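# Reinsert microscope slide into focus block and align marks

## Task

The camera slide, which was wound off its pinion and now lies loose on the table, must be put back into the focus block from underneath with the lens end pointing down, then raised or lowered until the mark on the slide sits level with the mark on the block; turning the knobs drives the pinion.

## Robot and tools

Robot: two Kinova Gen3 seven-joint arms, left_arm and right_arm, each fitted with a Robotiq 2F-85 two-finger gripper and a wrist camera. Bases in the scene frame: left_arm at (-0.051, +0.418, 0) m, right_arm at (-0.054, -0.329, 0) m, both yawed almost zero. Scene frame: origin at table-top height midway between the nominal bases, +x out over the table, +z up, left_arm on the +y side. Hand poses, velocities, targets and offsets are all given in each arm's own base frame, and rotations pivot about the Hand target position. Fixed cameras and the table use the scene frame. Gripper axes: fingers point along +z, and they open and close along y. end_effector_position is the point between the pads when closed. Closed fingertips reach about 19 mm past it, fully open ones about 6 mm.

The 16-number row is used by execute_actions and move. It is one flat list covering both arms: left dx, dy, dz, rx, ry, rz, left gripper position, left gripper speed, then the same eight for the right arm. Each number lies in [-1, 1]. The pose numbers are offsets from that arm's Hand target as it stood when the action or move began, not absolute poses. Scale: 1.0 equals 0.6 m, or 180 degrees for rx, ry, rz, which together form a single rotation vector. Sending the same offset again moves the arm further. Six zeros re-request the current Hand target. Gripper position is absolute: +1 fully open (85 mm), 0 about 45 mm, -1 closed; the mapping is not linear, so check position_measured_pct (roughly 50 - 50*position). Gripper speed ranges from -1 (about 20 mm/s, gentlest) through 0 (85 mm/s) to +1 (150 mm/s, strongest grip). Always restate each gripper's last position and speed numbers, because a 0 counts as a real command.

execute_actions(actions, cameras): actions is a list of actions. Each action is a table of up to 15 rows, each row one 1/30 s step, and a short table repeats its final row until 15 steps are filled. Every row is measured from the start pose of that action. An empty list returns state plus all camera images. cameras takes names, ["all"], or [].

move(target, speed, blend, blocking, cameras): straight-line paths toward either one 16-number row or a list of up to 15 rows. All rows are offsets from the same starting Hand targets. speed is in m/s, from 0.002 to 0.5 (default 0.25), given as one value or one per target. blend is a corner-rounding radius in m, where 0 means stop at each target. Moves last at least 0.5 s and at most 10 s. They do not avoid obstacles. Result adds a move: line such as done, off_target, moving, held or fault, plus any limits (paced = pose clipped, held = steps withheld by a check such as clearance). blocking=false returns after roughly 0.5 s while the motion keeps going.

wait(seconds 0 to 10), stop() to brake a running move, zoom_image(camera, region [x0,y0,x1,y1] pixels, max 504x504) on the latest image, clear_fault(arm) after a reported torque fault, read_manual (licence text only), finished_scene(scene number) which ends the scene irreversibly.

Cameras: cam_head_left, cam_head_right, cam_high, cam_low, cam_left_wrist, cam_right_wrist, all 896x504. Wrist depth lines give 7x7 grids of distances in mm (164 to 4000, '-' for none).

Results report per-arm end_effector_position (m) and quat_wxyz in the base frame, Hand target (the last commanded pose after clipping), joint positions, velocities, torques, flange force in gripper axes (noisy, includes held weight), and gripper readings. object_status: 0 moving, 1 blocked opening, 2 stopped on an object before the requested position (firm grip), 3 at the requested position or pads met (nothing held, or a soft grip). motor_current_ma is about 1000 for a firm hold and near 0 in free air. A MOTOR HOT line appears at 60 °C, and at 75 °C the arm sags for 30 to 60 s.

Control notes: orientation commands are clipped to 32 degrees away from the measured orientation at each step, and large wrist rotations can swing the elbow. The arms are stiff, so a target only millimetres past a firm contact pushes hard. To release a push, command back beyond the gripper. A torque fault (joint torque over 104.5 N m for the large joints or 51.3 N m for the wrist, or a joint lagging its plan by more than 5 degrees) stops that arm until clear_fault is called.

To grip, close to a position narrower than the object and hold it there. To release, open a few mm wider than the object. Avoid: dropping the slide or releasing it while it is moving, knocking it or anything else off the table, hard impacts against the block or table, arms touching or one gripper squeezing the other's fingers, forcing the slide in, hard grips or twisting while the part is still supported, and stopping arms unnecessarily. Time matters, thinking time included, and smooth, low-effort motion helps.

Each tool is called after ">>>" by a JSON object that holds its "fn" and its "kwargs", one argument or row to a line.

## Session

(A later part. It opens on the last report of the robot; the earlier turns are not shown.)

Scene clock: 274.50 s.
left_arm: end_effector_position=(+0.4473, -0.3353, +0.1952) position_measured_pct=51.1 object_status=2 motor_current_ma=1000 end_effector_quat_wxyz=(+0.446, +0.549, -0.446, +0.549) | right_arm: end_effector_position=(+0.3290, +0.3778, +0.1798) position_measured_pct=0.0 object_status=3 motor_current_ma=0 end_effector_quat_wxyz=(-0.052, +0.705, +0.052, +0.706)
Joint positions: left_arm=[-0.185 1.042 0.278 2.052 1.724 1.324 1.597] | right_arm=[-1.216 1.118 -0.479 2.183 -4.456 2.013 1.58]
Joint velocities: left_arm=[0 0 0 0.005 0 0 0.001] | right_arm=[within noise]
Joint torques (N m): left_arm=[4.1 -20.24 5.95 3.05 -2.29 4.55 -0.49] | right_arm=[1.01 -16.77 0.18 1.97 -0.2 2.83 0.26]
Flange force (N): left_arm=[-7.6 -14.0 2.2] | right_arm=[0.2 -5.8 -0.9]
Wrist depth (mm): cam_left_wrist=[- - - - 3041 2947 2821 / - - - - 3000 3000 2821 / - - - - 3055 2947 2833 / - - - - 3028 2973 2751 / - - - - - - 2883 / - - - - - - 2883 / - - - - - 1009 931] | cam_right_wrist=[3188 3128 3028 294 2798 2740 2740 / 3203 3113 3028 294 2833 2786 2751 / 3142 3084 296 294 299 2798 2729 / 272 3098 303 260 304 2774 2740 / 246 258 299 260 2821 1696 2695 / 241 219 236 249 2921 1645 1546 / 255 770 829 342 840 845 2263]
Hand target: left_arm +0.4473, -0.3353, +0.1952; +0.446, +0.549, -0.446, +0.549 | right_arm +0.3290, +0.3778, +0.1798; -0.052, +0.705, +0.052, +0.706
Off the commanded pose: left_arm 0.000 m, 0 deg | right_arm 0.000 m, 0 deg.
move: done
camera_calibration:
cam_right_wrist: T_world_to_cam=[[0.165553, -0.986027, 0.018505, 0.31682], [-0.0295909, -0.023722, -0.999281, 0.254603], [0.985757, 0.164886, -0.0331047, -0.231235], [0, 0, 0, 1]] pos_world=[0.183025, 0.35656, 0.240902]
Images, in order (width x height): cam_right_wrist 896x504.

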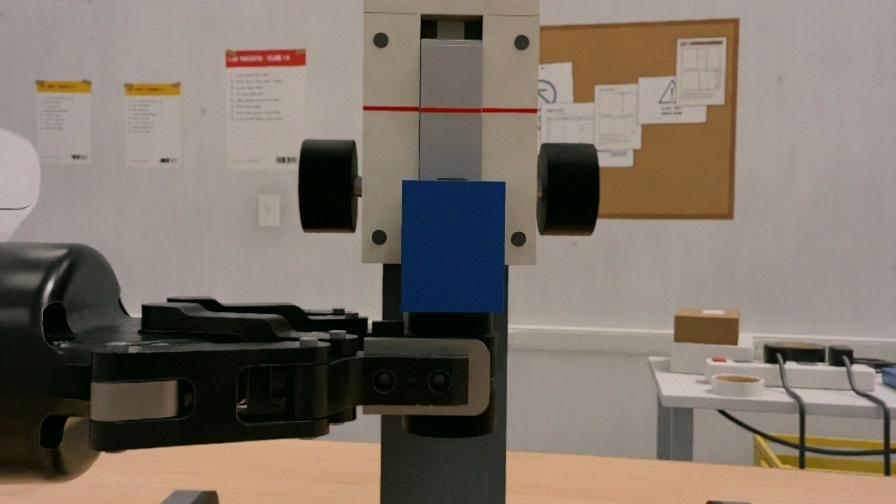

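Needs ~0.5 mm more to offset the sag.

>>> {"fn": "move", "kwargs": {
  "target": [0,0,0.0007,0,0,0,-0.3,-1,0,0,0,0,0,0,1,1],
  "speed": 0.02
}}

>>> {"fn": "move", "kwargs": {
  "target": [0,0,0,0,0,0,0.3,-1,0,0,0,0,0,0,1,1]
}}

>>> {"fn": "move", "kwargs": {
  "target": [-0.0344,0.1632,0,0,0,0,0.3,-1,0,0,0,0,0,0,1,1],
  "speed": 0.1,
  "cameras": ["cam_right_wrist"]
}}

>>> {"fn": "zoom_image", "kwargs": {
  "camera": "cam_right_wrist",
  "region": [400, 60, 500, 160]
}}

Scene clock: 277.97 s.
left_arm: end_effector_position=(+0.4473, -0.3353, +0.1957) position_measured_pct=51.1 object_status=2 motor_current_ma=1000 end_effector_quat_wxyz=(+0.446, +0.549, -0.446, +0.549) | right_arm: end_effector_position=(+0.3290, +0.3778, +0.1798) position_measured_pct=0.0 object_status=3 motor_current_ma=0 end_effector_quat_wxyz=(-0.052, +0.705, +0.052, +0.706)
Joint positions: left_arm=[-0.185 1.041 0.278 2.052 1.724 1.324 1.598] | right_arm=[-1.216 1.118 -0.479 2.183 -4.456 2.013 1.58]
Joint torques (N m): left_arm=[3.51 -21.68 7 2.79 -2.32 5.71 -0.56] | right_arm=[1.01 -16.73 0.16 2.01 -0.18 2.86 0.26]
Flange force (N): left_arm=[-11.3 -14.0 3.7] | right_arm=[0.3 -6.0 -0.9]
Wrist depth (mm): cam_left_wrist=[- - - - 3014 2934 2833 / - - - - 3084 2934 2846 / - - - - 3055 2921 2870 / - - - - 3070 2921 2821 / - - - - - - 2895 / - - - - - - 2821 / - - - - - 1008 935] | cam_right_wrist=[3188 3070 3014 294 2786 2763 2695 / 3172 3055 3055 295 2809 2774 2717 / 3113 3113 297 294 299 2740 2763 / 272 3098 303 260 303 2846 2706 / 246 258 297 260 2908 1683 2706 / 241 220 235 250 2833 1629 1535 / 255 773 827 342 838 849 2271]
Hand target: left_arm +0.4473, -0.3353, +0.1956; +0.446, +0.549, -0.446, +0.549 | right_arm +0.3290, +0.3778, +0.1798; -0.052, +0.705, +0.052, +0.706
Off the commanded pose: left_arm 0.000 m, 0 deg | right_arm 0.000 m, 0 deg.
move: done

Scene clock: 278.93 s.
left_arm: end_effector_position=(+0.4473, -0.3353, +0.1956) position_measured_pct=35.1 object_status=0 motor_current_ma=0 end_effector_quat_wxyz=(+0.446, +0.549, -0.446, +0.549) | right_arm: end_effector_position=(+0.3290, +0.3778, +0.1798) position_measured_pct=0.0 object_status=3 motor_current_ma=0 end_effector_quat_wxyz=(-0.052, +0.705, +0.052, +0.706)
Joint positions: left_arm=[-0.185 1.041 0.278 2.052 1.724 1.324 1.598] | right_arm=[-1.216 1.118 -0.479 2.183 -4.456 2.013 1.58]
Joint torques (N m): left_arm=[0.57 -17.83 1.86 0.14 0.36 2.51 -0.18] | right_arm=[1.02 -16.74 0.18 2.04 -0.18 2.85 0.24]
Flange force (N): left_arm=[0.3 -4.4 1.7] | right_arm=[0.3 -6.1 -0.9]
Wrist depth (mm): cam_left_wrist=[- - - - 3000 2895 2809 / - - - - 3098 2895 2870 / - - - - 3028 2960 2821 / - - - - 3041 2921 2883 / - - - - - - 2947 / - - - - - - 2870 / - - - - - 1020 934] | cam_right_wrist=[3172 3098 3041 294 2870 2809 2751 / 3128 3070 3041 294 2809 2798 2763 / 3142 3128 296 294 299 2763 2740 / 272 3055 303 260 304 2798 2729 / 245 256 304 261 2858 1700 2729 / 240 215 227 242 2846 1633 1535 / 254 770 830 342 839 845 2302]
Hand target: left_arm +0.4473, -0.3353, +0.1956; +0.446, +0.549, -0.446, +0.549 | right_arm +0.3290, +0.3778, +0.1798; -0.052, +0.705, +0.052, +0.706
Off the commanded pose: left_arm 0.000 m, 0 deg | right_arm 0.000 m, 0 deg.
move: done

Scene clock: 280.27 s.
left_arm: end_effector_position=(+0.4266, -0.2374, +0.1956) position_measured_pct=35.1 object_status=3 motor_current_ma=0 end_effector_quat_wxyz=(+0.446, +0.549, -0.446, +0.549) | right_arm: end_effector_position=(+0.3290, +0.3778, +0.1798) position_measured_pct=0.0 object_status=3 motor_current_ma=0 end_effector_quat_wxyz=(-0.052, +0.705, +0.052, +0.706)
Joint positions: left_arm=[-0.378 1.021 0.174 2.1 1.486 1.425 1.61] | right_arm=[-1.216 1.118 -0.479 2.183 -4.456 2.013 1.58]
Joint torques (N m): left_arm=[0.6 -17.06 1.04 1.22 0.41 2.51 -0.13] | right_arm=[1.04 -16.79 0.15 2.02 -0.18 2.85 0.25]
Flange force (N): left_arm=[-0.4 -5.0 0.9] | right_arm=[0.1 -6.0 -0.9]
Wrist depth (mm): cam_left_wrist=[227 226 221 3203 3055 3055 3041 / 227 227 221 3172 3113 3055 3028 / 227 226 199 3219 3128 3028 2908 / 227 226 199 236 3188 3028 2960 / 227 227 222 236 - 2947 2987 / 227 227 - 239 2385 2368 2895 / 228 227 - 242 1018 1020 292] | cam_right_wrist=[3172 3084 3028 294 2786 2774 2706 / 3172 3084 3055 294 2821 2786 2717 / 3203 3113 297 294 299 2740 2751 / 3203 3142 303 260 304 2786 2717 / 307 3041 3028 261 2809 1683 2706 / 236 - 3028 263 2870 1637 1546 / 821 883 886 342 840 846 2278]
Hand target: left_arm +0.4267, -0.2374, +0.1956; +0.446, +0.549, -0.446, +0.549 | right_arm +0.3290, +0.3778, +0.1798; -0.052, +0.705, +0.052, +0.706
Off the commanded pose: left_arm 0.000 m, 0 deg | right_arm 0.000 m, 0 deg.
move: done
camera_calibration:
cam_right_wrist: T_world_to_cam=[[0.165553, -0.986027, 0.018505, 0.31682], [-0.0295909, -0.023722, -0.999281, 0.254603], [0.985757, 0.164886, -0.0331047, -0.231235], [0, 0, 0, 1]] pos_world=[0.183025, 0.35656, 0.240902]
Images, in order (width x height): cam_right_wrist 896x504.

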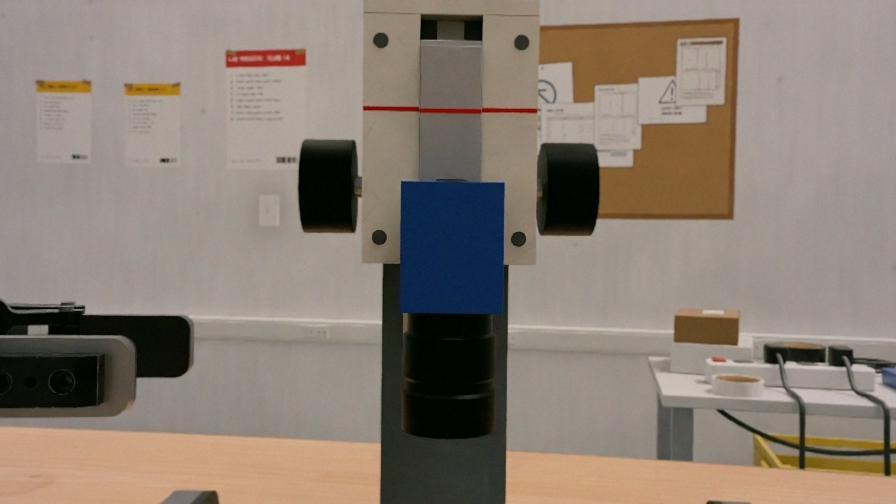

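Scaled by 5.040 from the camera's 896x504 image, which has a finer 1280x720 frame.

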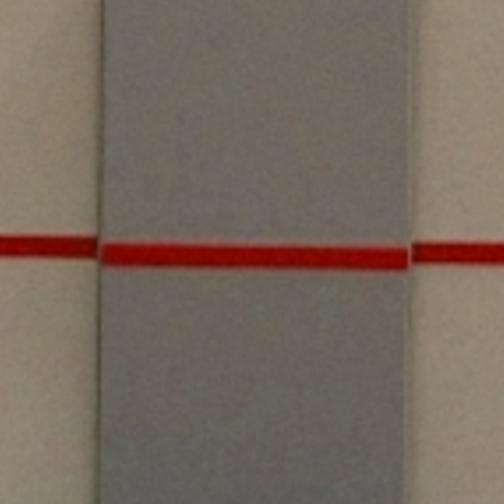

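>>> {"fn": "finished_scene", "kwargs": {
  "scene": 2
}}

The scene is finished: the task was done.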